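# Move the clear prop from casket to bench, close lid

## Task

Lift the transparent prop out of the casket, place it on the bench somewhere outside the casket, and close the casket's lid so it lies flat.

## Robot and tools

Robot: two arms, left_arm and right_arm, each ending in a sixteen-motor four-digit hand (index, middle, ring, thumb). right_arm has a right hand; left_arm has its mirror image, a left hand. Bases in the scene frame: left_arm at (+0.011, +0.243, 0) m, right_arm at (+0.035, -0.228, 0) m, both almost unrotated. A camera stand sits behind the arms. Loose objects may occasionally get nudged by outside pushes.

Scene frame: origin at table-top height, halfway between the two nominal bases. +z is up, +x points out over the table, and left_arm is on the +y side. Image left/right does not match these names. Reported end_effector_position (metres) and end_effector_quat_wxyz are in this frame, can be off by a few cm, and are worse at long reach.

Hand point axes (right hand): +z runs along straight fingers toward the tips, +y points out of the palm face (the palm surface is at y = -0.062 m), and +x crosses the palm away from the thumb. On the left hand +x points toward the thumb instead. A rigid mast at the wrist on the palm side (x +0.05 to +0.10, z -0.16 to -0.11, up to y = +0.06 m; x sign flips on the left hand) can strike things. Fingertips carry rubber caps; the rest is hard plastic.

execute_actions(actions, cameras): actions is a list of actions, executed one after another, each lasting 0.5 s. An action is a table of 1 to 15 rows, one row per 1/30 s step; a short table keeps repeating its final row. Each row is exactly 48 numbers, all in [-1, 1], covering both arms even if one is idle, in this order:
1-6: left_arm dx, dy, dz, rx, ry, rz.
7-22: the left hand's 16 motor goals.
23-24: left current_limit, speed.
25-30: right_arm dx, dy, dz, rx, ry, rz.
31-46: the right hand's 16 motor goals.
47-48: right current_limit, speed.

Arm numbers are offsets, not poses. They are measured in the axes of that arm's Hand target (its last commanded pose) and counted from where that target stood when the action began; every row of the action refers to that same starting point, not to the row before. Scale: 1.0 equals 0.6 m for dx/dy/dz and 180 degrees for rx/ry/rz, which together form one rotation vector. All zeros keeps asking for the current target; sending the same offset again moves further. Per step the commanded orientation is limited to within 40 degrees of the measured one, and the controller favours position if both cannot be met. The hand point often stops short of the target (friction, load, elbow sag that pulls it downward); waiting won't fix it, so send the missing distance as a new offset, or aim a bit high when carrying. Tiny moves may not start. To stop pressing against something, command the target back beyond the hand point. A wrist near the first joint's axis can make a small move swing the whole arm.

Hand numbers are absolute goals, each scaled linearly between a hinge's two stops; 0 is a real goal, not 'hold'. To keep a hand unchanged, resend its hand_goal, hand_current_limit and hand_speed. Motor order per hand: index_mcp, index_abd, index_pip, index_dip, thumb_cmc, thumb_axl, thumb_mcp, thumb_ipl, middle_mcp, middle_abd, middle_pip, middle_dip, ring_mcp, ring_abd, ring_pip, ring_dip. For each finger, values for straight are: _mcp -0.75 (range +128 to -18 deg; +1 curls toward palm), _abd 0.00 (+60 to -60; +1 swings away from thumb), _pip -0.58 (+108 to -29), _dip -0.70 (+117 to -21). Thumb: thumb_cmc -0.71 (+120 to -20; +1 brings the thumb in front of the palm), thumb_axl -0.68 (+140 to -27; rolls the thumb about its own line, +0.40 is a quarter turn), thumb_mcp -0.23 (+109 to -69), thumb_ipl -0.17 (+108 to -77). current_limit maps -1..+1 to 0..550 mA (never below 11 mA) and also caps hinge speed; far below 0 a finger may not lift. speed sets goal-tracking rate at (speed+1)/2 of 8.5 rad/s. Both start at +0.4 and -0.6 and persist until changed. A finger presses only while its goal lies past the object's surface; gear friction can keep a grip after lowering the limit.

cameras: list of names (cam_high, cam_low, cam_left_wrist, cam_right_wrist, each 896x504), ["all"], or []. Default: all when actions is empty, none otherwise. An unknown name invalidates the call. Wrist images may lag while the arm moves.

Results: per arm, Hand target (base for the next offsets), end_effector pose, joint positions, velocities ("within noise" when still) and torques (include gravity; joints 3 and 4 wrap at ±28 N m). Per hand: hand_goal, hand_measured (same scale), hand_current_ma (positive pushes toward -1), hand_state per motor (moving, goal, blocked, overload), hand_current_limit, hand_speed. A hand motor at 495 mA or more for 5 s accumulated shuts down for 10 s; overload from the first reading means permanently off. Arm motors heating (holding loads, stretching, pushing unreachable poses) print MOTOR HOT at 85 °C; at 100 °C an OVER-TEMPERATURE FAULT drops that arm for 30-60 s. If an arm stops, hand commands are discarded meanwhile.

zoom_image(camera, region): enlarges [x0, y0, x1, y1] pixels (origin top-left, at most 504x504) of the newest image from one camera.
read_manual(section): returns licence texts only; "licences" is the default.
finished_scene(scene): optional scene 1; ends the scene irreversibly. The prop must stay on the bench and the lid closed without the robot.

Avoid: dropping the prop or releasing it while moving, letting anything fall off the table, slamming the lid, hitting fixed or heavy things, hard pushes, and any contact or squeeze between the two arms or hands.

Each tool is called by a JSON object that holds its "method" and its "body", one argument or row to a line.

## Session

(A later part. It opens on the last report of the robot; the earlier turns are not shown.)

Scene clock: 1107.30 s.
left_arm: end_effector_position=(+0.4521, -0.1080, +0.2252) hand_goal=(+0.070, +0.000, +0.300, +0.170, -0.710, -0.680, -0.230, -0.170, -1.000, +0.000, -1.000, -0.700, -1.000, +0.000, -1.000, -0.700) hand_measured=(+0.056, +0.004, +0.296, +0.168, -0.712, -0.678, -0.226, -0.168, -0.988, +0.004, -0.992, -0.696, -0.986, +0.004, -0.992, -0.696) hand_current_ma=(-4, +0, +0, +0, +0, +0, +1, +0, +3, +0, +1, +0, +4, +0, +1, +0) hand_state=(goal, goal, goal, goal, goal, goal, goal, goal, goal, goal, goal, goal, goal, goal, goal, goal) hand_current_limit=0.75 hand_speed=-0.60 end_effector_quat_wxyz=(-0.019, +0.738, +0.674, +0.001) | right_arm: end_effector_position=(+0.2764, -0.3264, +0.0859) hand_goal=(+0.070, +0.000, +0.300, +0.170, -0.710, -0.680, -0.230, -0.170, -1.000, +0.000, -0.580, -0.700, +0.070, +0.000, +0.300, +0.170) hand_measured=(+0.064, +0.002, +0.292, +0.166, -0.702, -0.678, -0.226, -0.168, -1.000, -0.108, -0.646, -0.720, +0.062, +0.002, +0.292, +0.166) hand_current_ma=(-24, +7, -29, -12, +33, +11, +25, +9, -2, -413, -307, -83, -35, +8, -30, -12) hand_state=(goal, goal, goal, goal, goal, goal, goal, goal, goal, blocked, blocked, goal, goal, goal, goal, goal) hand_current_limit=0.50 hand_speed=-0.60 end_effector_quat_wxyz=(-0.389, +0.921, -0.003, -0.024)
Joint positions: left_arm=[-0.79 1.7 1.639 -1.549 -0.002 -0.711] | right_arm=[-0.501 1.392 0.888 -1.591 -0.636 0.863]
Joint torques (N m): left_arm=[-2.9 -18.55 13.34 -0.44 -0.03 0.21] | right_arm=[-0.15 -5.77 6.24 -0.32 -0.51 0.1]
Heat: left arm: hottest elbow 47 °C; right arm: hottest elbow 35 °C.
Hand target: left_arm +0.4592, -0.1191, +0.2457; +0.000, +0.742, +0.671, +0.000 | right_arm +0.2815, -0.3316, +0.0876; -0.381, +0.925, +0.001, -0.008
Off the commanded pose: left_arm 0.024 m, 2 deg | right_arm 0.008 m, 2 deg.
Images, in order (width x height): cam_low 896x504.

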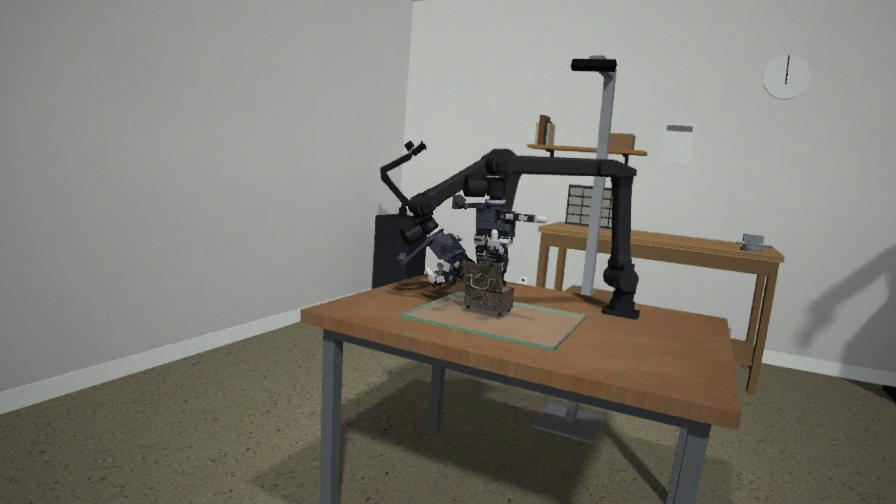

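{"method": "execute_actions", "body": {
  "actions": [
    [[0.008,0.08,0,0,0,0,0.07,0,0.3,0.17,-0.71,-0.68,-0.23,-0.17,-1,0,-1,-0.7,-1,0,-1,-0.7,0.75,-0.6,0,0,0,0,0,0,0.07,0,0.3,0.17,-0.71,-0.68,-0.23,-0.17,-1,0,-0.58,-0.7,0.07,0,0.3,0.17,0.5,-0.6]],
    [[0.008,0.04,0,0,0,0,0.07,0,0.3,0.17,-0.71,-0.68,-0.23,-0.17,-1,0,-1,-0.7,-1,0,-1,-0.7,0.75,-0.6,0,0,0,0,0,0,0.07,0,0.3,0.17,-0.71,-0.68,-0.23,-0.17,-1,0,-0.58,-0.7,0.07,0,0.3,0.17,0.5,-0.6]]
  ],
  "cameras": ["cam_low","cam_left_wrist"]
}}

{"method": "zoom_image", "body": {
  "camera": "cam_low",
  "region": [430, 230, 530, 335]
}}

{"method": "zoom_image", "body": {
  "camera": "cam_left_wrist",
  "region": [340, 0, 700, 240]
}}

Scene clock: 1112.00 s.
left_arm: end_effector_position=(+0.5132, -0.1171, +0.2324) hand_goal=(+0.070, +0.000, +0.300, +0.170, -0.710, -0.680, -0.230, -0.170, -1.000, +0.000, -1.000, -0.700, -1.000, +0.000, -1.000, -0.700) hand_measured=(+0.056, +0.002, +0.296, +0.168, -0.712, -0.678, -0.226, -0.168, -0.994, +0.002, -0.996, -0.698, -0.994, +0.002, -0.998, -0.698) hand_current_ma=(-4, +0, +0, +0, +0, +0, +1, +0, +1, +0, +0, +0, +1, +0, +0, +0) hand_state=(goal, goal, goal, goal, goal, goal, goal, goal, goal, goal, goal, goal, goal, goal, goal, goal) hand_current_limit=0.75 hand_speed=-0.60 end_effector_quat_wxyz=(-0.014, +0.744, +0.668, +0.000) | right_arm: end_effector_position=(+0.2764, -0.3264, +0.0859) hand_goal=(+0.070, +0.000, +0.300, +0.170, -0.710, -0.680, -0.230, -0.170, -1.000, +0.000, -0.580, -0.700, +0.070, +0.000, +0.300, +0.170) hand_measured=(+0.064, +0.002, +0.292, +0.166, -0.702, -0.678, -0.226, -0.168, -1.000, -0.108, -0.646, -0.720, +0.062, +0.002, +0.292, +0.166) hand_current_ma=(-24, +7, -29, -12, +33, +11, +25, +9, -2, -413, -307, -83, -35, +8, -30, -12) hand_state=(goal, goal, goal, goal, goal, goal, goal, goal, goal, blocked, blocked, goal, goal, goal, goal, goal) hand_current_limit=0.50 hand_speed=-0.60 end_effector_quat_wxyz=(-0.389, +0.921, -0.003, -0.024)
Joint positions: left_arm=[-0.721 1.827 1.831 -1.603 -0.002 -0.625] | right_arm=[-0.501 1.392 0.888 -1.591 -0.636 0.863]
Joint torques (N m): left_arm=[-0.79 -19.37 13.81 -0.36 -0.08 0.29] | right_arm=[-0.09 -5.71 6.27 -0.28 -0.51 0.1]
Heat: left arm: hottest elbow 47 °C; right arm: hottest elbow 34 °C.
Hand target: left_arm +0.5318, -0.1168, +0.2457; +0.000, +0.742, +0.671, +0.000 | right_arm +0.2816, -0.3316, +0.0876; -0.381, +0.925, +0.001, -0.008
Off the commanded pose: left_arm 0.023 m, 2 deg | right_arm 0.008 m, 2 deg.
camera_calibration:
cam_left_wrist: T_world_to_cam=[[-0.692477, -0.721325, 0.0128939, 0.232115], [-0.451811, 0.447536, 0.771737, 0.0539134], [-0.562444, 0.528584, -0.635811, 0.617987], [0, 0, 0, 1]] pos_world=[0.532676, -0.183356, 0.348323]
Images, in order (width x height): cam_low 896x504, cam_left_wrist 896x504.

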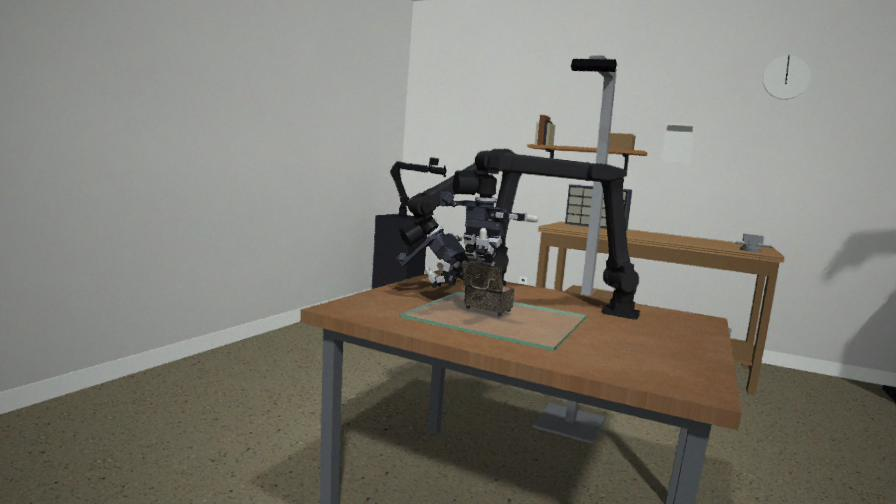

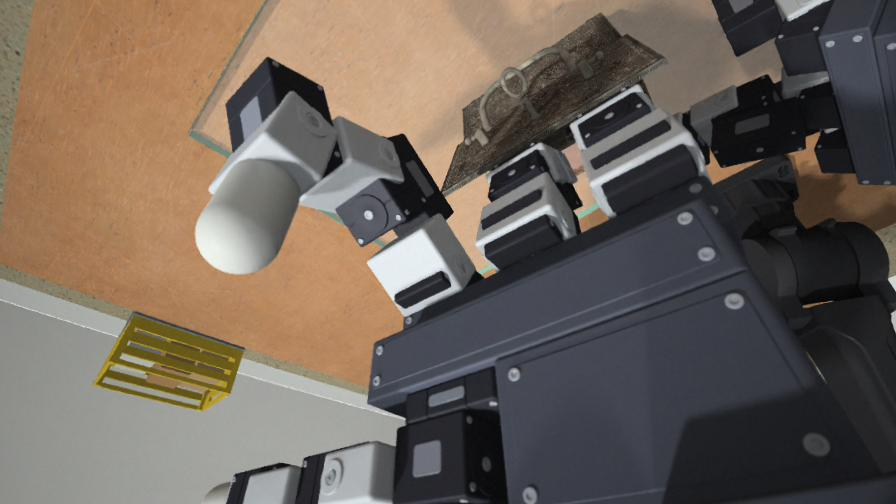

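Scaled by 4.800 from the camera's 896x504 image, which has a finer 1280x720 frame.

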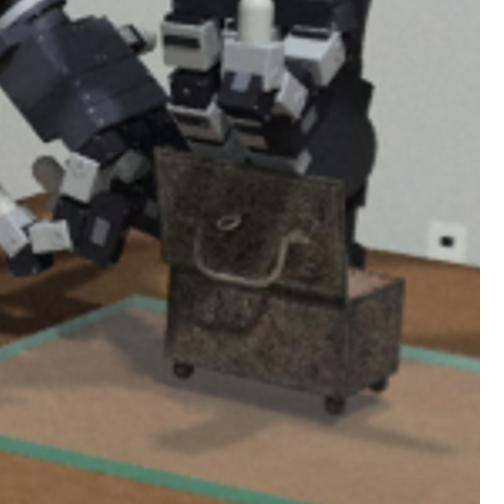

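Scaled by 1.400 from the camera's 896x504 image, which has a finer 1280x720 frame.

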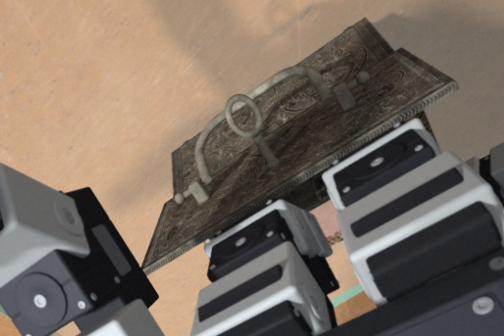

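{"method": "execute_actions", "body": {
  "actions": [
    [[-0.02,-0.1,-0.02,0,0,0,-1,0,-1,-1,-0.71,-0.68,-0.23,-0.17,-1,0,-1,-1,-1,0,-1,-1,0.75,-0.6,0,0,0,0,0,0,0.07,0,0.3,0.17,-0.71,-0.68,-0.23,-0.17,-1,0,-0.58,-0.7,0.07,0,0.3,0.17,0.5,-0.6]]
  ],
  "cameras": ["cam_high","cam_left_wrist"]
}}

{"method": "zoom_image", "body": {
  "camera": "cam_left_wrist",
  "region": [340, 0, 640, 200]
}}

{"method": "zoom_image", "body": {
  "camera": "cam_high",
  "region": [300, 150, 420, 250]
}}

Scene clock: 1119.67 s.
left_arm: end_effector_position=(+0.4718, -0.1233, +0.2607) hand_goal=(-1.000, +0.000, -1.000, -1.000, -0.710, -0.680, -0.230, -0.170, -1.000, +0.000, -1.000, -1.000, -1.000, +0.000, -1.000, -1.000) hand_measured=(-0.988, +0.004, -0.992, -0.996, -0.712, -0.678, -0.226, -0.168, -0.994, +0.002, -0.996, -0.996, -0.996, +0.002, -0.998, -0.996) hand_current_ma=(+3, +0, +1, +0, +0, +0, +1, +0, +1, +0, +0, +0, +1, +0, +0, +0) hand_state=(goal, goal, goal, goal, goal, goal, goal, goal, goal, goal, goal, goal, goal, goal, goal, goal) hand_current_limit=0.75 hand_speed=-0.60 end_effector_quat_wxyz=(+0.003, +0.746, +0.666, +0.001) | right_arm: end_effector_position=(+0.2763, -0.3265, +0.0858) hand_goal=(+0.070, +0.000, +0.300, +0.170, -0.710, -0.680, -0.230, -0.170, -1.000, +0.000, -0.580, -0.700, +0.070, +0.000, +0.300, +0.170) hand_measured=(+0.064, +0.002, +0.292, +0.166, -0.702, -0.678, -0.226, -0.168, -1.000, -0.106, -0.616, -0.716, +0.062, +0.002, +0.292, +0.166) hand_current_ma=(-23, +7, -29, -12, +33, +11, +25, +9, +0, -412, -160, -67, -33, +8, -30, -12) hand_state=(goal, goal, goal, goal, goal, goal, goal, goal, goal, blocked, blocked, goal, goal, goal, goal, goal) hand_current_limit=0.50 hand_speed=-0.60 end_effector_quat_wxyz=(-0.388, +0.921, -0.002, -0.025)
Joint positions: left_arm=[-0.781 1.732 1.77 -1.603 -0.001 -0.68] | right_arm=[-0.5 1.392 0.888 -1.591 -0.632 0.863]
Joint torques (N m): left_arm=[-2.67 -18.96 8.94 0.03 -0.03 0.01] | right_arm=[-0.15 -5.83 6.27 -0.28 -0.66 0.1]
Heat: left arm: hottest elbow 49 °C; right arm: hottest elbow 34 °C.
Hand target: left_arm +0.4709, -0.1227, +0.2577; +0.000, +0.742, +0.671, +0.000 | right_arm +0.2816, -0.3316, +0.0876; -0.381, +0.925, +0.001, -0.008
Off the commanded pose: left_arm 0.003 m, 1 deg | right_arm 0.008 m, 2 deg.
camera_calibration:
cam_left_wrist: T_world_to_cam=[[-0.696294, -0.717634, 0.0132813, 0.200866], [-0.467465, 0.467451, 0.750311, 0.0315414], [-0.544657, 0.516229, -0.660952, 0.612643], [0, 0, 0, 1]] pos_world=[0.488286, -0.18686, 0.378594]
Images, in order (width x height): cam_high 896x504, cam_left_wrist 896x504.

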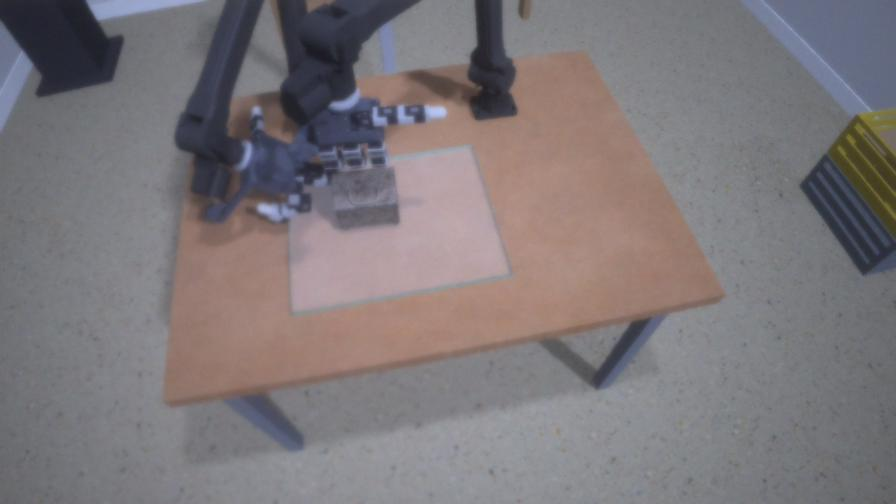

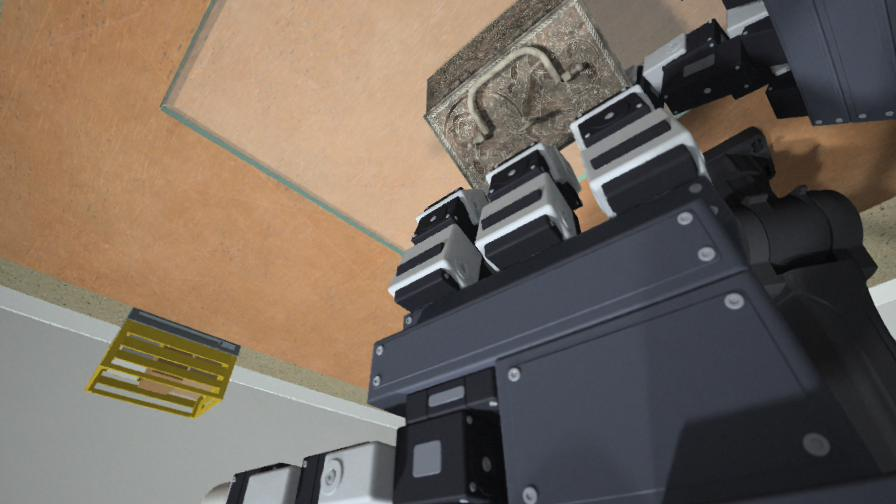

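Scaled by 1.680 from the camera's 896x504 image, which has a finer 1280x720 frame.

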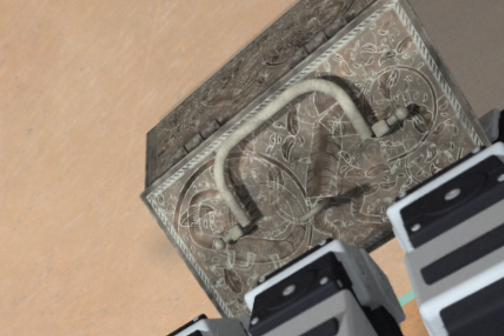

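Scaled by 4.200 from the camera's 896x504 image, which has a finer 1280x720 frame.

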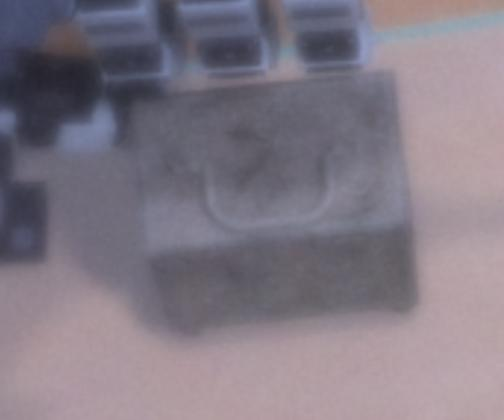

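{"method": "execute_actions", "body": {
  "actions": [
    [[0,0,0,0,0,0,-0.34,0,-0.14,-0.26,-0.71,-0.68,-0.23,-0.17,-0.34,0,-0.14,-0.26,0.07,0,0.3,0.17,0.75,-0.6,0,0,0,0,0,0,0.07,0,0.3,0.17,-0.71,-0.68,-0.23,-0.17,-1,-0.1,-0.6,-0.71,0.07,0,0.3,0.17,0.5,-0.6]],
    [[0,-0.15,0,0,0,0,-0.34,0,-0.14,-0.26,-0.71,-0.68,-0.23,-0.17,-0.34,0,-0.14,-0.26,0.07,0,0.3,0.17,0.75,-0.6,0,0,0,0,0,0,0.07,0,0.3,0.17,-0.71,-0.68,-0.23,-0.17,-1,-0.1,-0.6,-0.71,0.07,0,0.3,0.17,0.5,-0.6]],
    [[0.02,-0.15,0.05,0,0,0,-0.34,0,-0.14,-0.26,-0.71,-0.68,-0.23,-0.17,-0.34,0,-0.14,-0.26,0.07,0,0.3,0.17,0.75,-0.6,0,0,0,0,0,0,0.07,0,0.3,0.17,-0.71,-0.68,-0.23,-0.17,-1,-0.1,-0.6,-0.71,0.07,0,0.3,0.17,0.5,-0.6]]
  ],
  "cameras": ["cam_high","cam_left_wrist","cam_low"]
}}

{"method": "zoom_image", "body": {
  "camera": "cam_high",
  "region": [240, 60, 440, 240]
}}

Scene clock: 1135.90 s.
left_arm: end_effector_position=(+0.2928, -0.0928, +0.2246) hand_goal=(-0.340, +0.000, -0.140, -0.260, -0.710, -0.680, -0.230, -0.170, -0.340, +0.000, -0.140, -0.260, +0.070, +0.000, +0.300, +0.170) hand_measured=(-0.346, +0.002, -0.146, -0.264, -0.710, -0.678, -0.224, -0.168, -0.344, +0.002, -0.146, -0.264, +0.056, +0.002, +0.294, +0.168) hand_current_ma=(-1, +0, +0, +0, +0, +0, +1, +0, +0, +0, -1, +0, -4, +0, -1, +0) hand_state=(goal, goal, goal, goal, goal, goal, goal, goal, goal, goal, goal, goal, goal, goal, goal, goal) hand_current_limit=0.75 hand_speed=-0.60 end_effector_quat_wxyz=(-0.009, +0.747, +0.665, +0.000) | right_arm: end_effector_position=(+0.2764, -0.3261, +0.0858) hand_goal=(+0.070, +0.000, +0.300, +0.170, -0.710, -0.680, -0.230, -0.170, -1.000, -0.100, -0.600, -0.710, +0.070, +0.000, +0.300, +0.170) hand_measured=(+0.064, +0.002, +0.292, +0.166, -0.702, -0.678, -0.226, -0.168, -1.000, -0.132, -0.620, -0.718, +0.062, +0.002, +0.292, +0.166) hand_current_ma=(-23, +7, -29, -12, +33, +11, +25, +9, -1, -122, -88, -31, -33, +8, -30, -12) hand_state=(goal, goal, goal, goal, goal, goal, goal, goal, goal, blocked, blocked, goal, goal, goal, goal, goal) hand_current_limit=0.50 hand_speed=-0.60 end_effector_quat_wxyz=(-0.388, +0.921, -0.001, -0.026)
Joint positions: left_arm=[-1.048 1.401 1.29 -1.479 0.003 -0.945] | right_arm=[-0.498 1.392 0.888 -1.591 -0.632 0.863]
Joint torques (N m): left_arm=[-2.49 -14.21 8.94 0.62 -0.37 -0.01] | right_arm=[-0.21 -5.77 6.28 -0.28 -0.65 0.1]
Heat: left arm: hottest elbow 48 °C; right arm: hottest elbow 33 °C.
Hand target: left_arm +0.2930, -0.0927, +0.2277; +0.000, +0.742, +0.671, +0.000 | right_arm +0.2816, -0.3316, +0.0876; -0.381, +0.925, +0.001, -0.008
Off the commanded pose: left_arm 0.003 m, 1 deg | right_arm 0.008 m, 2 deg.
camera_calibration:
cam_left_wrist: T_world_to_cam=[[-0.697323, -0.716658, 0.0118966, 0.0993096], [-0.4542, 0.454664, 0.766148, -0.0480045], [-0.554475, 0.52885, -0.642554, 0.475478], [0, 0, 0, 1]] pos_world=[0.311088, -0.158459, 0.341117]
Images, in order (width x height): cam_high 896x504, cam_low 896x504, cam_left_wrist 896x504.

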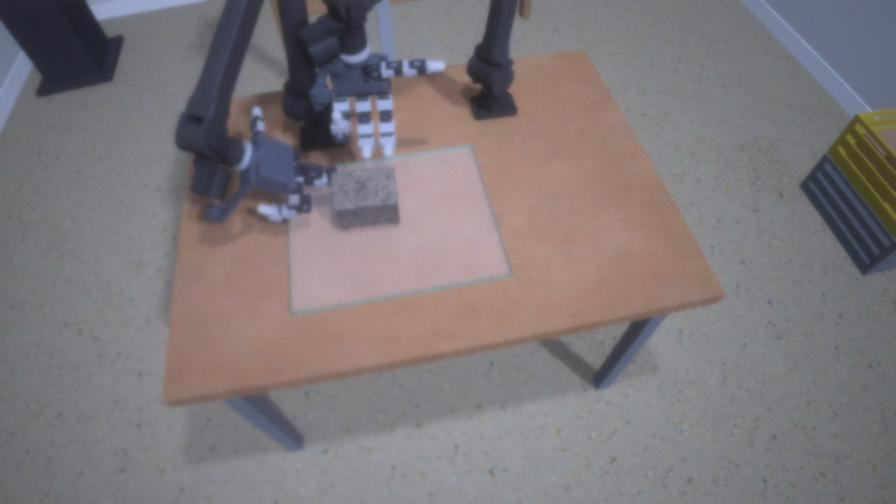

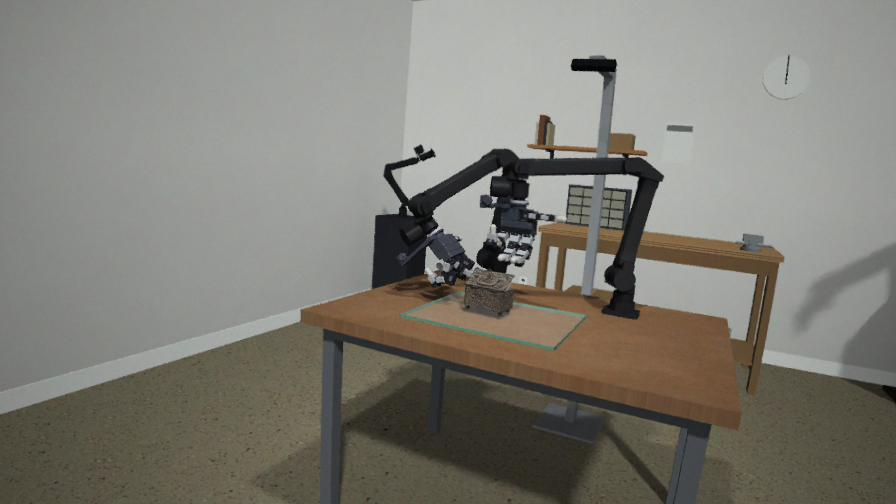

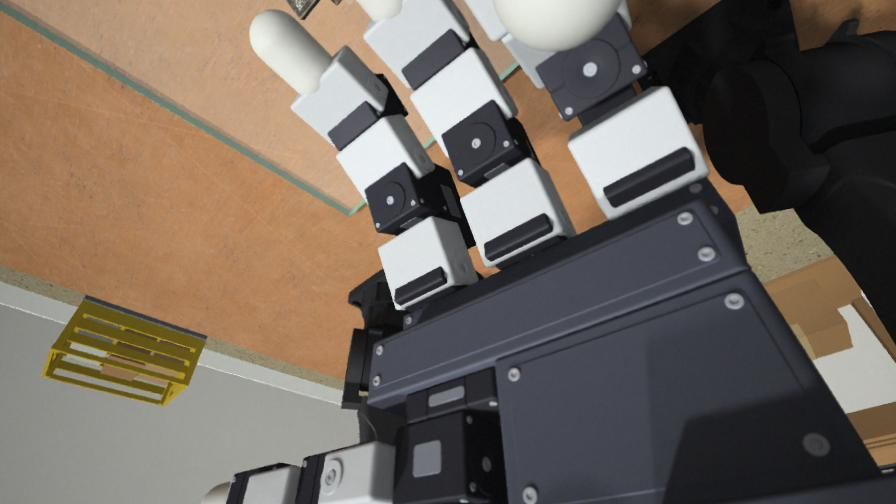

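Scaled by 2.520 from the camera's 896x504 image, which has a finer 1280x720 frame.

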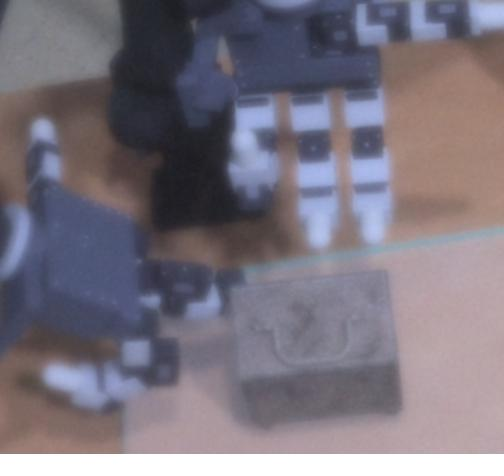

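{"method": "zoom_image", "body": {
  "camera": "cam_low",
  "region": [440, 240, 540, 330]
}}

Scaled by 5.040 from the camera's 896x504 image, which has a finer 1280x720 frame.

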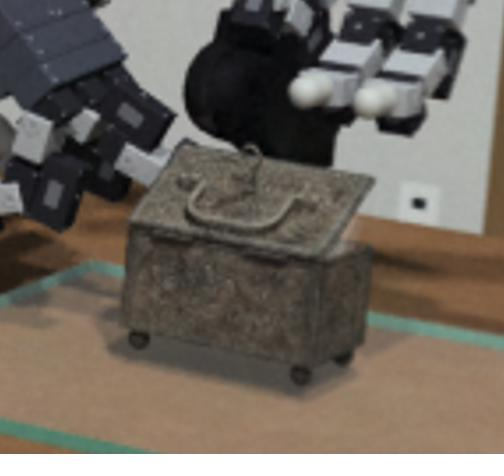

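{"method": "execute_actions", "body": {
  "actions": [
    [[-0.01,-0.08,0,0,0,0,-0.34,0,-0.14,-0.26,-0.71,-0.68,-0.23,-0.17,-0.34,0,-0.14,-0.26,0.07,0,0.3,0.17,0.75,-0.6,0,0,0,0,0,0,0.07,0,0.3,0.17,-0.71,-0.68,-0.23,-0.17,-1,-0.1,-0.6,-0.71,0.07,0,0.3,0.17,0.5,-0.6]],
    [[0,0,0.09,0,0,0,-0.34,0,-0.14,-0.26,-0.71,-0.68,-0.23,-0.17,-0.34,0,-0.14,-0.26,0.07,0,0.3,0.17,0.75,-0.6,0,0,0,0,0,0,0.07,0,0.3,0.17,-0.71,-0.68,-0.23,-0.17,-1,-0.1,-0.6,-0.71,0.07,0,0.3,0.17,0.5,-0.6]]
  ],
  "cameras": ["cam_high","cam_low"]
}}

{"method": "zoom_image", "body": {
  "camera": "cam_high",
  "region": [290, 90, 430, 230]
}}

{"method": "zoom_image", "body": {
  "camera": "cam_low",
  "region": [440, 240, 540, 330]
}}

Scene clock: 1140.80 s.
left_arm: end_effector_position=(+0.2433, -0.0915, +0.1735) hand_goal=(-0.340, +0.000, -0.140, -0.260, -0.710, -0.680, -0.230, -0.170, -0.340, +0.000, -0.140, -0.260, +0.070, +0.000, +0.300, +0.170) hand_measured=(-0.346, +0.002, -0.146, -0.264, -0.710, -0.678, -0.224, -0.168, -0.344, +0.002, -0.146, -0.264, +0.056, +0.002, +0.294, +0.168) hand_current_ma=(-1, +0, +0, +0, +0, +0, +1, +0, -1, +0, -1, +0, -4, +0, -1, +0) hand_state=(goal, goal, goal, goal, goal, goal, goal, goal, goal, goal, goal, goal, goal, goal, goal, goal) hand_current_limit=0.75 hand_speed=-0.60 end_effector_quat_wxyz=(-0.006, +0.747, +0.665, +0.001) | right_arm: end_effector_position=(+0.2764, -0.3261, +0.0858) hand_goal=(+0.070, +0.000, +0.300, +0.170, -0.710, -0.680, -0.230, -0.170, -1.000, -0.100, -0.600, -0.710, +0.070, +0.000, +0.300, +0.170) hand_measured=(+0.064, +0.002, +0.292, +0.166, -0.702, -0.678, -0.226, -0.168, -1.000, -0.132, -0.620, -0.718, +0.062, +0.002, +0.292, +0.166) hand_current_ma=(-23, +7, -29, -12, +33, +11, +25, +9, -1, -122, -88, -31, -33, +8, -30, -12) hand_state=(goal, goal, goal, goal, goal, goal, goal, goal, goal, blocked, blocked, goal, goal, goal, goal, goal) hand_current_limit=0.50 hand_speed=-0.60 end_effector_quat_wxyz=(-0.388, +0.921, -0.001, -0.026)
Joint positions: left_arm=[-1.161 1.361 1.113 -1.335 0.003 -1.059] | right_arm=[-0.498 1.392 0.888 -1.591 -0.632 0.863]
Joint torques (N m): left_arm=[-2.61 -12.1 9.14 0.61 -0.37 0] | right_arm=[-0.15 -5.83 6.26 -0.31 -0.65 0.11]
Heat: left arm: hottest elbow 47 °C; right arm: hottest elbow 33 °C.
Hand target: left_arm +0.2447, -0.0938, +0.1737; +0.000, +0.742, +0.671, +0.000 | right_arm +0.2816, -0.3316, +0.0876; -0.381, +0.925, +0.001, -0.008
Off the commanded pose: left_arm 0.003 m, 1 deg | right_arm 0.008 m, 2 deg.
Images, in order (width x height): cam_high 896x504, cam_low 896x504.

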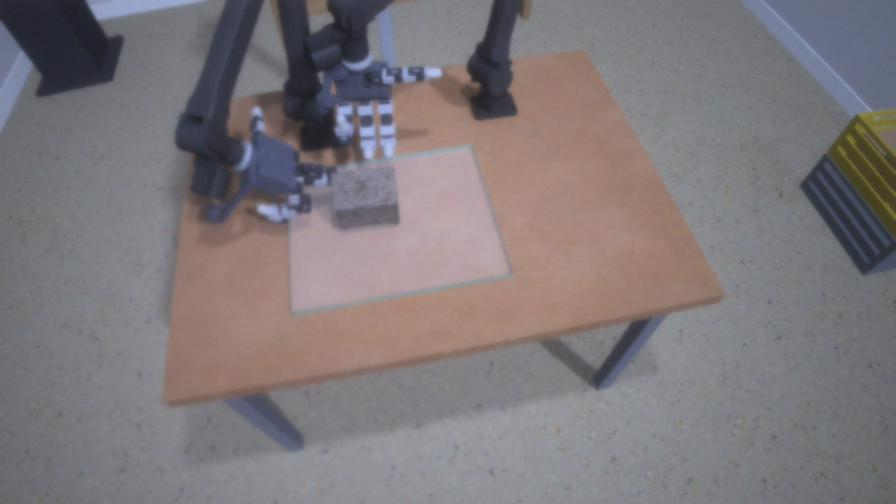

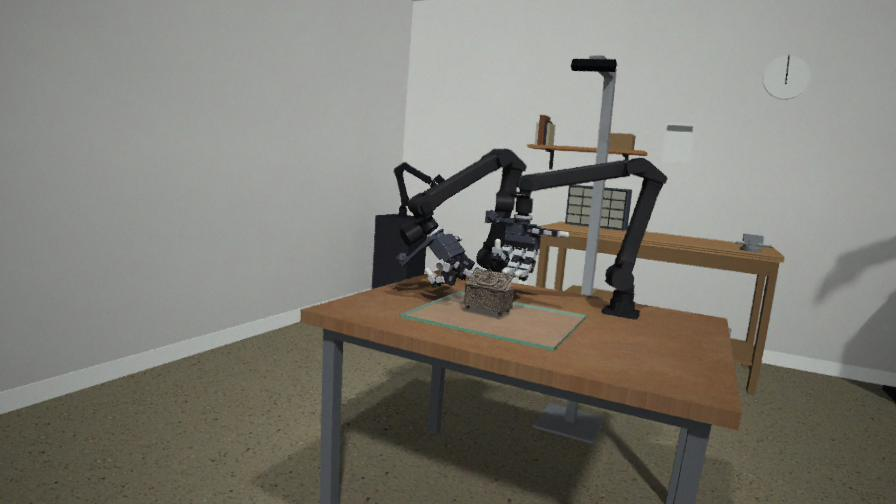

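Scaled by 3.600 from the camera's 896x504 image, which has a finer 1280x720 frame.

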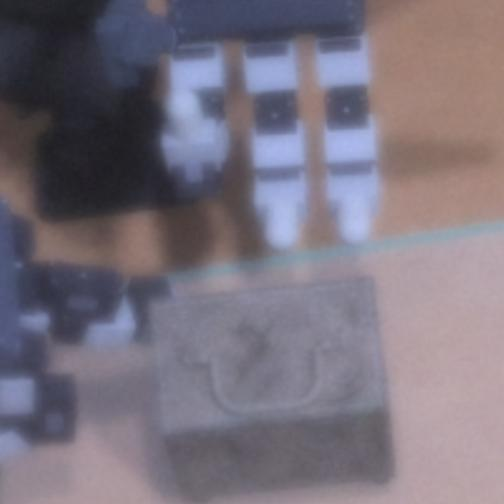

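Scaled by 5.040 from the camera's 896x504 image, which has a finer 1280x720 frame.

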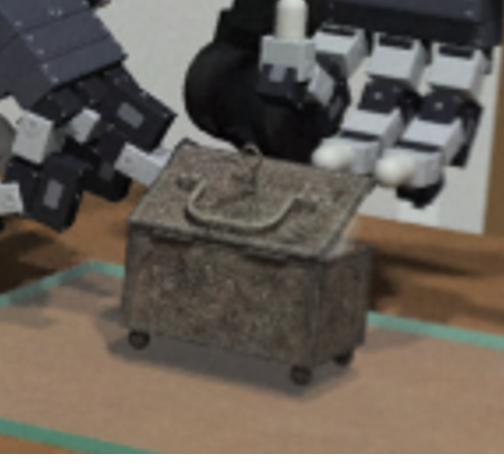

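{"method": "execute_actions", "body": {
  "actions": [
    [[0.005,0,0.02,0,0,0,-0.34,0,-0.14,-0.26,-0.71,-0.68,-0.23,-0.17,-0.34,0,-0.14,-0.26,0.07,0,0.3,0.17,0.75,-0.6,0,0,0,0,0,0,0.07,0,0.3,0.17,-0.71,-0.68,-0.23,-0.17,-1,-0.1,-0.6,-0.71,0.07,0,0.3,0.17,0.5,-0.6]],
    [[0.005,0.09,0,0,0,0,-0.34,0,-0.14,-0.26,-0.71,-0.68,-0.23,-0.17,-0.34,0,-0.14,-0.26,0.07,0,0.3,0.17,0.75,-0.6,0,0,0,0,0,0,0.07,0,0.3,0.17,-0.71,-0.68,-0.23,-0.17,-1,-0.1,-0.6,-0.71,0.07,0,0.3,0.17,0.5,-0.6]]
  ],
  "cameras": ["cam_low"]
}}

{"method": "zoom_image", "body": {
  "camera": "cam_low",
  "region": [440, 240, 540, 330]
}}

Scene clock: 1145.73 s.
left_arm: end_effector_position=(+0.2867, -0.0723, +0.1438) hand_goal=(-0.340, +0.000, -0.140, -0.260, -0.710, -0.680, -0.230, -0.170, -0.340, +0.000, -0.140, -0.260, +0.070, +0.000, +0.300, +0.170) hand_measured=(-0.346, +0.002, -0.146, -0.264, -0.710, -0.678, -0.224, -0.168, -0.342, +0.002, -0.140, -0.258, +0.056, +0.002, +0.294, +0.168) hand_current_ma=(-1, +0, +0, +0, +0, +0, +1, +0, +0, +0, +0, +0, -4, +0, -1, +0) hand_state=(goal, goal, goal, goal, goal, goal, goal, goal, goal, goal, goal, goal, goal, goal, goal, goal) hand_current_limit=0.75 hand_speed=-0.60 end_effector_quat_wxyz=(-0.026, +0.737, +0.675, +0.007) | right_arm: end_effector_position=(+0.2764, -0.3261, +0.0858) hand_goal=(+0.070, +0.000, +0.300, +0.170, -0.710, -0.680, -0.230, -0.170, -1.000, -0.100, -0.600, -0.710, +0.070, +0.000, +0.300, +0.170) hand_measured=(+0.064, +0.002, +0.292, +0.166, -0.702, -0.678, -0.226, -0.168, -1.000, -0.132, -0.620, -0.718, +0.062, +0.002, +0.292, +0.166) hand_current_ma=(-23, +7, -29, -12, +33, +11, +25, +9, -1, -122, -88, -31, -33, +8, -30, -12) hand_state=(goal, goal, goal, goal, goal, goal, goal, goal, goal, blocked, blocked, goal, goal, goal, goal, goal) hand_current_limit=0.50 hand_speed=-0.60 end_effector_quat_wxyz=(-0.388, +0.921, -0.001, -0.026)
Joint positions: left_arm=[-1.04 1.422 1.095 -1.298 -0.002 -0.965] | right_arm=[-0.498 1.392 0.888 -1.591 -0.632 0.863]
Joint torques (N m): left_arm=[-1.61 -12.45 13.08 0.31 -0.22 0.27] | right_arm=[-0.26 -5.66 6.28 -0.28 -0.65 0.1]
Heat: left arm: hottest elbow 47 °C; right arm: hottest elbow 33 °C.
Hand target: left_arm +0.2990, -0.0932, +0.1617; +0.000, +0.742, +0.671, +0.000 | right_arm +0.2816, -0.3316, +0.0876; -0.381, +0.925, +0.001, -0.008
Off the commanded pose: left_arm 0.030 m, 3 deg | right_arm 0.008 m, 2 deg.
Images, in order (width x height): cam_low 896x504.

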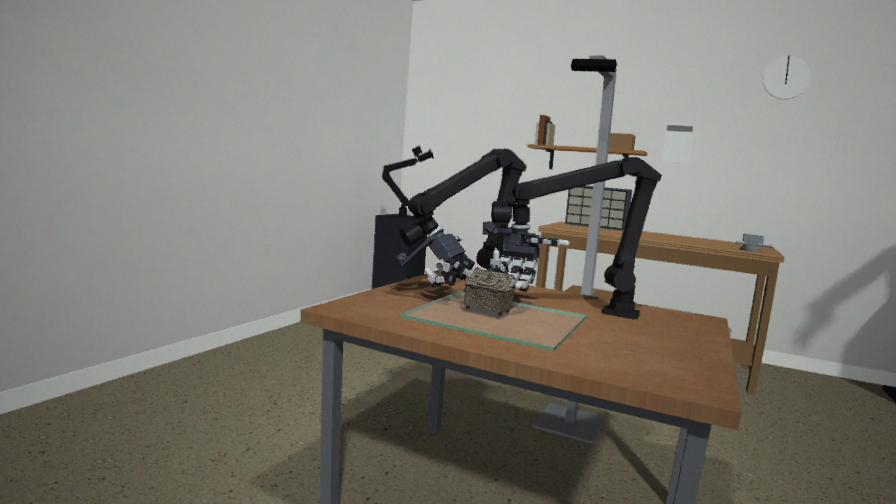

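Scaled by 5.040 from the camera's 896x504 image, which has a finer 1280x720 frame.

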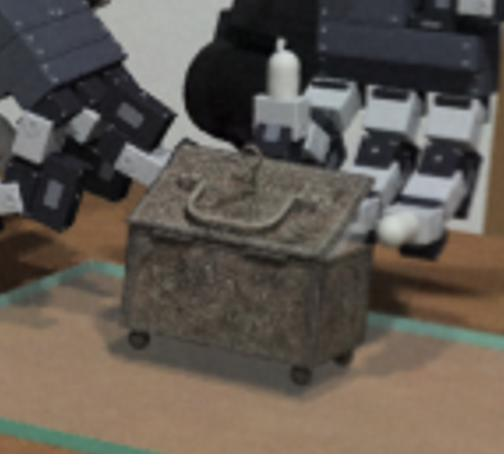

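{"method": "execute_actions", "body": {
  "actions": [
    [[-0.06,-0.07,-0.03,0,0,0,-0.34,0,-0.14,-0.26,-0.71,-0.68,-0.23,-0.17,-0.34,0,-0.14,-0.26,0.07,0,0.3,0.17,0.75,-0.6,0,0,0,0,0,0,0.07,0,0.3,0.17,-0.71,-0.68,-0.23,-0.17,-1,-0.1,-0.6,-0.71,0.07,0,0.3,0.17,0.5,-0.6]],
    [[0,0,0,0,0,0,-0.34,0,-0.14,-0.26,-0.71,-0.68,-0.23,-0.17,-0.34,0,-0.14,-0.26,0.07,0,0.3,0.17,0.75,-0.6,0,0,0,0,0,0,0.07,0,0.3,0.17,-0.71,-0.68,-0.23,-0.17,-1,-0.1,-0.6,-0.71,0.07,0,0.3,0.17,0.5,-0.6]]
  ],
  "cameras": ["cam_low"]
}}

{"method": "zoom_image", "body": {
  "camera": "cam_low",
  "region": [440, 240, 540, 330]
}}

Scene clock: 1148.93 s.
left_arm: end_effector_position=(+0.2455, -0.1112, +0.1624) hand_goal=(-0.340, +0.000, -0.140, -0.260, -0.710, -0.680, -0.230, -0.170, -0.340, +0.000, -0.140, -0.260, +0.070, +0.000, +0.300, +0.170) hand_measured=(-0.346, +0.002, -0.146, -0.264, -0.710, -0.678, -0.224, -0.168, -0.344, +0.002, -0.140, -0.258, +0.056, +0.002, +0.294, +0.168) hand_current_ma=(-1, +0, +0, +0, +0, +0, +1, +0, +0, +0, +0, +0, -4, +0, -1, +0) hand_state=(goal, goal, goal, goal, goal, goal, goal, goal, goal, goal, goal, goal, goal, goal, goal, goal) hand_current_limit=0.75 hand_speed=-0.60 end_effector_quat_wxyz=(-0.016, +0.748, +0.663, +0.004) | right_arm: end_effector_position=(+0.2764, -0.3261, +0.0858) hand_goal=(+0.070, +0.000, +0.300, +0.170, -0.710, -0.680, -0.230, -0.170, -1.000, -0.100, -0.600, -0.710, +0.070, +0.000, +0.300, +0.170) hand_measured=(+0.064, +0.002, +0.292, +0.166, -0.702, -0.678, -0.226, -0.168, -1.000, -0.132, -0.620, -0.718, +0.062, +0.002, +0.292, +0.166) hand_current_ma=(-23, +7, -29, -12, +33, +11, +25, +9, -1, -122, -88, -31, -33, +8, -30, -12) hand_state=(goal, goal, goal, goal, goal, goal, goal, goal, goal, blocked, blocked, goal, goal, goal, goal, goal) hand_current_limit=0.50 hand_speed=-0.60 end_effector_quat_wxyz=(-0.388, +0.921, -0.001, -0.026)
Joint positions: left_arm=[-1.175 1.431 1.155 -1.328 0.003 -1.068] | right_arm=[-0.498 1.392 0.888 -1.591 -0.632 0.863]
Joint torques (N m): left_arm=[-2.14 -12.51 13.22 -0.39 -0.38 0.01] | right_arm=[-0.09 -5.77 6.28 -0.27 -0.66 0.1]
Heat: left arm: hottest elbow 47 °C; right arm: hottest elbow 33 °C.
Hand target: left_arm +0.2536, -0.1248, +0.1797; +0.000, +0.742, +0.671, +0.000 | right_arm +0.2816, -0.3316, +0.0876; -0.381, +0.925, +0.001, -0.008
Off the commanded pose: left_arm 0.023 m, 2 deg | right_arm 0.008 m, 2 deg.
Images, in order (width x height): cam_low 896x504.

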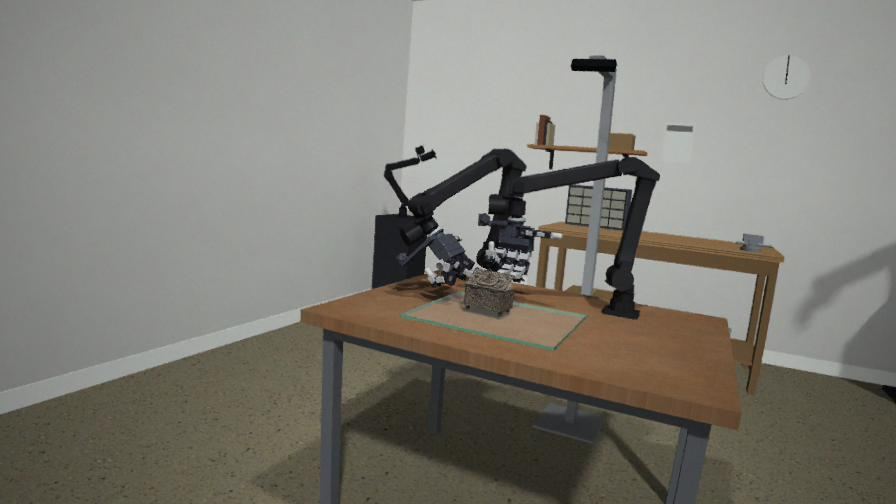

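Scaled by 5.040 from the camera's 896x504 image, which has a finer 1280x720 frame.

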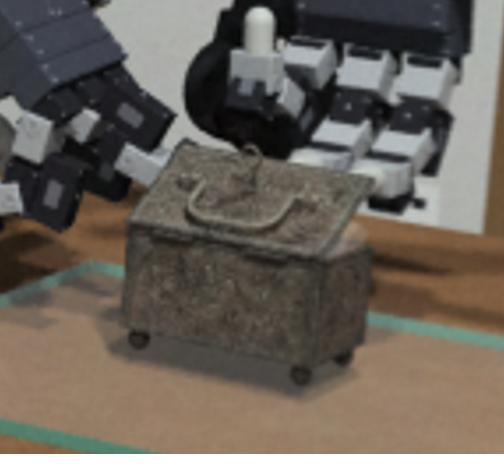

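{"method": "execute_actions", "body": {
  "actions": [
    [[-0.005,0.08,-0.005,0,0,0,-0.34,0,-0.14,-0.26,-0.71,-0.68,-0.23,-0.17,-0.34,0,-0.14,-0.26,0.07,0,0.3,0.17,0.75,-0.6,0,0,0,0,0,0,0.07,0,0.3,0.17,-0.71,-0.68,-0.23,-0.17,-1,-0.1,-0.6,-0.71,0.07,0,0.3,0.17,0.5,-0.6]]
  ],
  "cameras": ["cam_low"]
}}

{"method": "zoom_image", "body": {
  "camera": "cam_low",
  "region": [440, 240, 540, 330]
}}

Scene clock: 1151.97 s.
left_arm: end_effector_position=(+0.2846, -0.1194, +0.1655) hand_goal=(-0.340, +0.000, -0.140, -0.260, -0.710, -0.680, -0.230, -0.170, -0.340, +0.000, -0.140, -0.260, +0.070, +0.000, +0.300, +0.170) hand_measured=(-0.352, +0.002, -0.144, -0.262, -0.710, -0.678, -0.224, -0.168, -0.350, +0.002, -0.140, -0.258, +0.056, +0.002, +0.294, +0.168) hand_current_ma=(-3, +0, +0, +0, +0, +0, +1, +0, -2, +0, +0, +0, -3, +0, -1, +0) hand_state=(goal, goal, goal, goal, goal, goal, goal, goal, goal, goal, goal, goal, goal, goal, goal, goal) hand_current_limit=0.75 hand_speed=-0.60 end_effector_quat_wxyz=(-0.018, +0.742, +0.670, +0.004) | right_arm: end_effector_position=(+0.2761, -0.3256, +0.0856) hand_goal=(+0.070, +0.000, +0.300, +0.170, -0.710, -0.680, -0.230, -0.170, -1.000, -0.100, -0.600, -0.710, +0.070, +0.000, +0.300, +0.170) hand_measured=(+0.064, +0.002, +0.292, +0.166, -0.702, -0.678, -0.226, -0.168, -1.000, -0.136, -0.626, -0.718, +0.062, +0.002, +0.292, +0.166) hand_current_ma=(-23, +7, -29, -12, +33, +11, +25, +9, -1, -139, -110, -32, -32, +8, -30, -12) hand_state=(goal, goal, goal, goal, goal, goal, goal, goal, goal, blocked, blocked, goal, goal, goal, goal, goal) hand_current_limit=0.50 hand_speed=-0.60 end_effector_quat_wxyz=(-0.390, +0.921, -0.002, -0.025)
Joint positions: left_arm=[-1.097 1.494 1.231 -1.345 0.003 -1.006] | right_arm=[-0.5 1.392 0.886 -1.591 -0.636 0.863]
Joint torques (N m): left_arm=[-1.14 -13.63 13.56 -0.25 -0.42 0.31] | right_arm=[-0.09 -5.83 6.37 -0.25 -0.48 0.1]
Heat: left arm: hottest elbow 48 °C; right arm: hottest elbow 33 °C.
Hand target: left_arm +0.3010, -0.1326, +0.1827; +0.000, +0.742, +0.671, +0.000 | right_arm +0.2816, -0.3316, +0.0876; -0.381, +0.925, +0.001, -0.008
Off the commanded pose: left_arm 0.027 m, 2 deg | right_arm 0.008 m, 2 deg.
Images, in order (width x height): cam_low 896x504.

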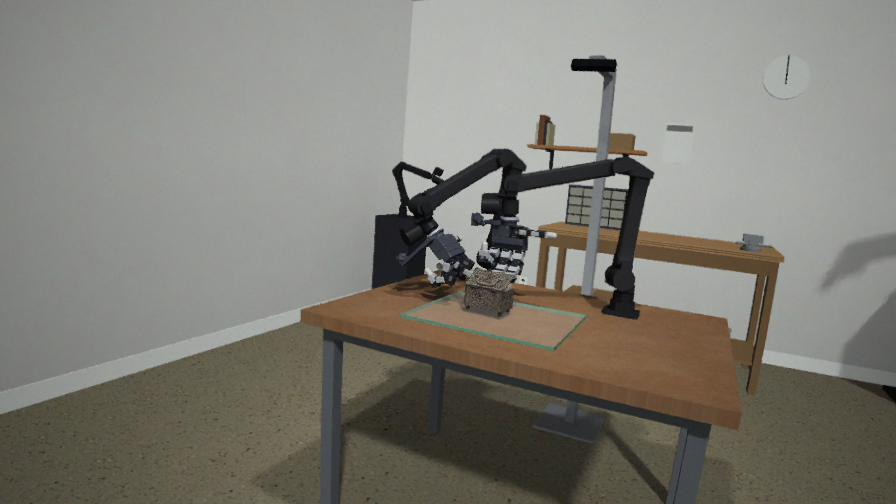

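Scaled by 5.040 from the camera's 896x504 image, which has a finer 1280x720 frame.

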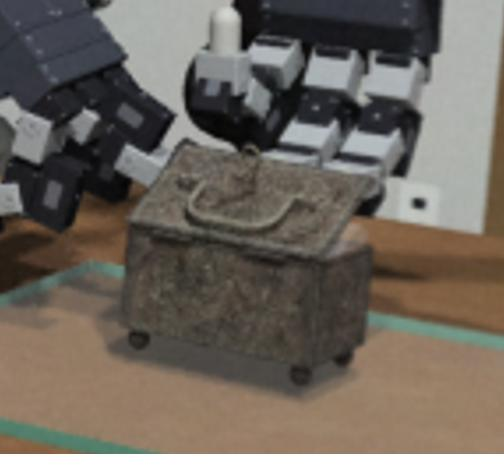

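{"method": "execute_actions", "body": {
  "actions": [
    [[0.022,0.045,-0.003,0,0,0,-0.34,0,-0.14,-0.26,-0.71,-0.68,-0.23,-0.17,-0.34,0,-0.14,-0.26,0.07,0,0.3,0.17,0.75,-0.6,0,0,0,0,0,0,0.07,0,0.3,0.17,-0.71,-0.68,-0.23,-0.17,-1,-0.1,-0.6,-0.71,0.07,0,0.3,0.17,0.5,-0.6]]
  ],
  "cameras": ["cam_low","cam_high"]
}}

{"method": "zoom_image", "body": {
  "camera": "cam_low",
  "region": [440, 240, 540, 330]
}}

{"method": "zoom_image", "body": {
  "camera": "cam_high",
  "region": [290, 90, 430, 230]
}}

Scene clock: 1154.87 s.
left_arm: end_effector_position=(+0.2986, -0.1157, +0.1696) hand_goal=(-0.340, +0.000, -0.140, -0.260, -0.710, -0.680, -0.230, -0.170, -0.340, +0.000, -0.140, -0.260, +0.070, +0.000, +0.300, +0.170) hand_measured=(-0.364, +0.010, -0.144, -0.258, -0.710, -0.678, -0.224, -0.168, -0.362, +0.004, -0.140, -0.252, +0.056, +0.002, +0.294, +0.168) hand_current_ma=(-11, +2, +0, +0, +0, +0, +1, +0, -10, +0, +0, +1, -3, +0, -1, +0) hand_state=(blocked, goal, goal, goal, goal, goal, goal, goal, blocked, goal, goal, goal, goal, goal, goal, goal) hand_current_limit=0.75 hand_speed=-0.60 end_effector_quat_wxyz=(-0.020, +0.752, +0.659, -0.002) | right_arm: end_effector_position=(+0.2769, -0.3253, +0.0860) hand_goal=(+0.070, +0.000, +0.300, +0.170, -0.710, -0.680, -0.230, -0.170, -1.000, -0.100, -0.600, -0.710, +0.070, +0.000, +0.300, +0.170) hand_measured=(+0.064, +0.002, +0.292, +0.166, -0.702, -0.678, -0.226, -0.168, -1.000, -0.112, -0.644, -0.722, +0.064, +0.002, +0.292, +0.166) hand_current_ma=(-23, +7, -29, -12, +33, +11, +25, +9, -2, -47, -198, -49, -30, +8, -30, -12) hand_state=(goal, goal, goal, goal, goal, goal, goal, goal, goal, goal, blocked, goal, goal, goal, goal, goal) hand_current_limit=0.50 hand_speed=-0.60 end_effector_quat_wxyz=(-0.394, +0.919, -0.007, -0.020)
Joint positions: left_arm=[-1.057 1.494 1.245 -1.36 0.013 -0.938] | right_arm=[-0.506 1.392 0.886 -1.591 -0.648 0.863]
Joint torques (N m): left_arm=[1.44 -12.81 13.71 0.1 -0.89 0.28] | right_arm=[0.03 -5.77 6.42 -0.21 0.02 0.1]
Heat: left arm: hottest elbow 49 °C; right arm: hottest elbow 33 °C.
Hand target: left_arm +0.3293, -0.1222, +0.1845; +0.000, +0.742, +0.671, +0.000 | right_arm +0.2816, -0.3316, +0.0876; -0.381, +0.925, +0.001, -0.008
Off the commanded pose: left_arm 0.035 m, 3 deg | right_arm 0.008 m, 2 deg.
Images, in order (width x height): cam_high 896x504, cam_low 896x504.

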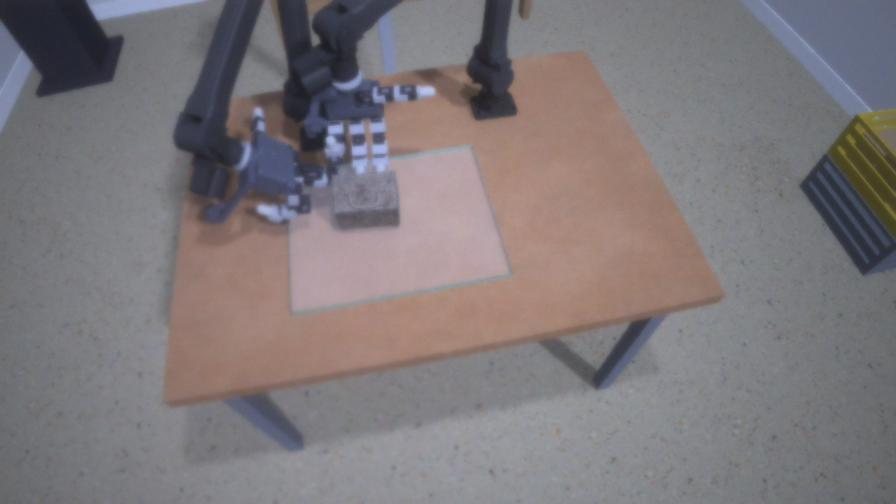

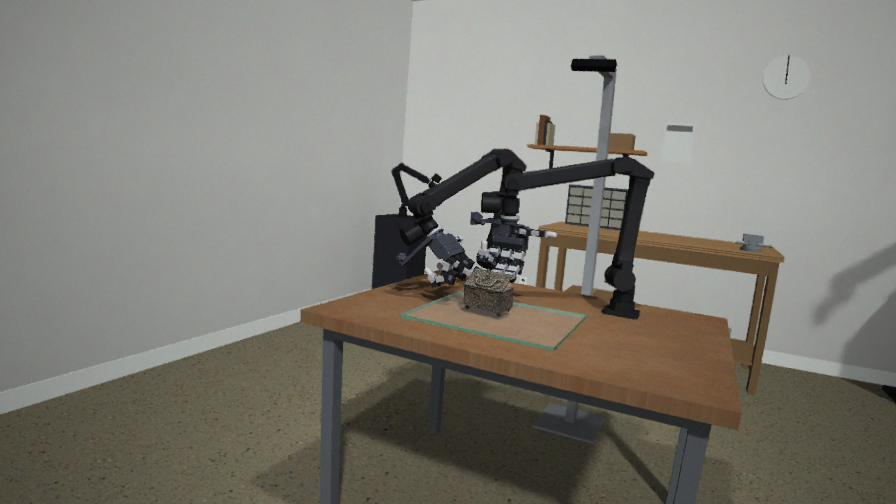

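Scaled by 5.040 from the camera's 896x504 image, which has a finer 1280x720 frame.

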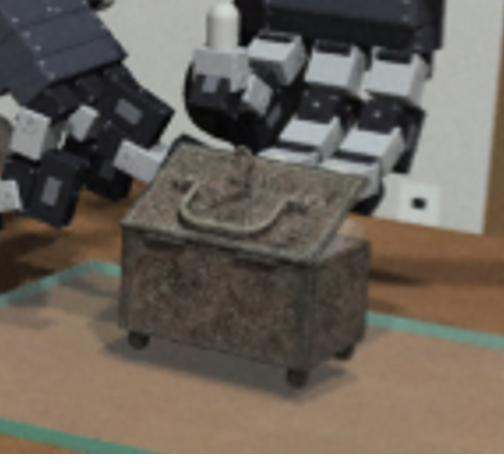

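Scaled by 3.600 from the camera's 896x504 image, which has a finer 1280x720 frame.

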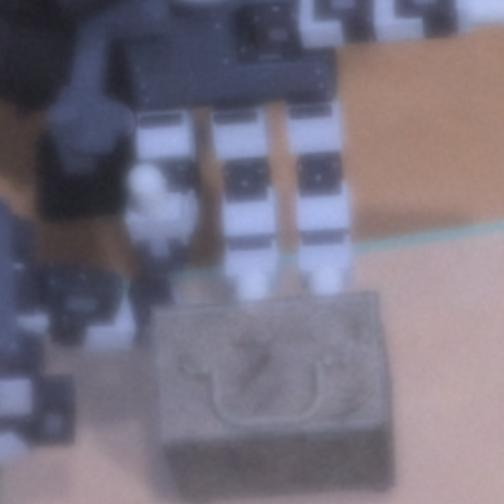

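{"method": "execute_actions", "body": {
  "actions": [
    [[0,-0.045,0.0,0,0,0,-0.34,0,-0.14,-0.26,-0.71,-0.68,-0.23,-0.17,-0.34,0,-0.14,-0.26,0.07,0,0.3,0.17,0.75,-0.6,0,0,0,0,0,0,0.07,0,0.3,0.17,-0.71,-0.68,-0.23,-0.17,-1,-0.1,-0.6,-0.71,0.07,0,0.3,0.17,0.5,-0.6]],
    [[0,-0.01,0.035,0,0,0,-0.34,0,-0.14,-0.26,-0.71,-0.68,-0.23,-0.17,-0.34,0,-0.14,-0.26,0.07,0,0.3,0.17,0.75,-0.6,0,0,0,0,0,0,0.07,0,0.3,0.17,-0.71,-0.68,-0.23,-0.17,-1,-0.1,-0.6,-0.71,0.07,0,0.3,0.17,0.5,-0.6]]
  ],
  "cameras": []
}}

Scene clock: 1159.50 s.
left_arm: end_effector_position=(+0.2919, -0.1161, +0.1643) hand_goal=(-0.340, +0.000, -0.140, -0.260, -0.710, -0.680, -0.230, -0.170, -0.340, +0.000, -0.140, -0.260, +0.070, +0.000, +0.300, +0.170) hand_measured=(-0.344, +0.002, -0.140, -0.260, -0.710, -0.678, -0.224, -0.168, -0.350, -0.004, -0.128, -0.248, +0.056, +0.002, +0.294, +0.168) hand_current_ma=(+0, +0, +0, +0, +0, +0, +1, +0, -2, +0, +3, +3, -3, +0, -1, +0) hand_state=(goal, goal, goal, goal, goal, goal, goal, goal, goal, goal, goal, goal, goal, goal, goal, goal) hand_current_limit=0.75 hand_speed=-0.60 end_effector_quat_wxyz=(-0.012, +0.745, +0.667, -0.003) | right_arm: end_effector_position=(+0.2772, -0.3241, +0.0859) hand_goal=(+0.070, +0.000, +0.300, +0.170, -0.710, -0.680, -0.230, -0.170, -1.000, -0.100, -0.600, -0.710, +0.070, +0.000, +0.300, +0.170) hand_measured=(+0.064, +0.002, +0.292, +0.166, -0.702, -0.678, -0.226, -0.168, -1.000, -0.114, -0.644, -0.722, +0.064, +0.002, +0.292, +0.166) hand_current_ma=(-23, +7, -29, -12, +33, +11, +25, +9, -2, -51, -198, -49, -30, +8, -30, -12) hand_state=(goal, goal, goal, goal, goal, goal, goal, goal, goal, goal, blocked, goal, goal, goal, goal, goal) hand_current_limit=0.50 hand_speed=-0.60 end_effector_quat_wxyz=(-0.393, +0.919, -0.004, -0.022)
Joint positions: left_arm=[-1.074 1.485 1.219 -1.327 0.011 -0.975] | right_arm=[-0.5 1.392 0.886 -1.591 -0.646 0.863]
Joint torques (N m): left_arm=[-2.49 -14.45 8.51 1.24 -0.74 0.05] | right_arm=[0.09 -5.71 6.38 -0.29 -0.08 0.11]
Heat: left arm: hottest elbow 49 °C; right arm: hottest elbow 33 °C.
Hand target: left_arm +0.2964, -0.1189, +0.1635; +0.000, +0.742, +0.671, +0.000 | right_arm +0.2816, -0.3316, +0.0876; -0.381, +0.925, +0.001, -0.008
Off the commanded pose: left_arm 0.005 m, 2 deg | right_arm 0.009 m, 2 deg.
No camera images: "cameras" was empty.


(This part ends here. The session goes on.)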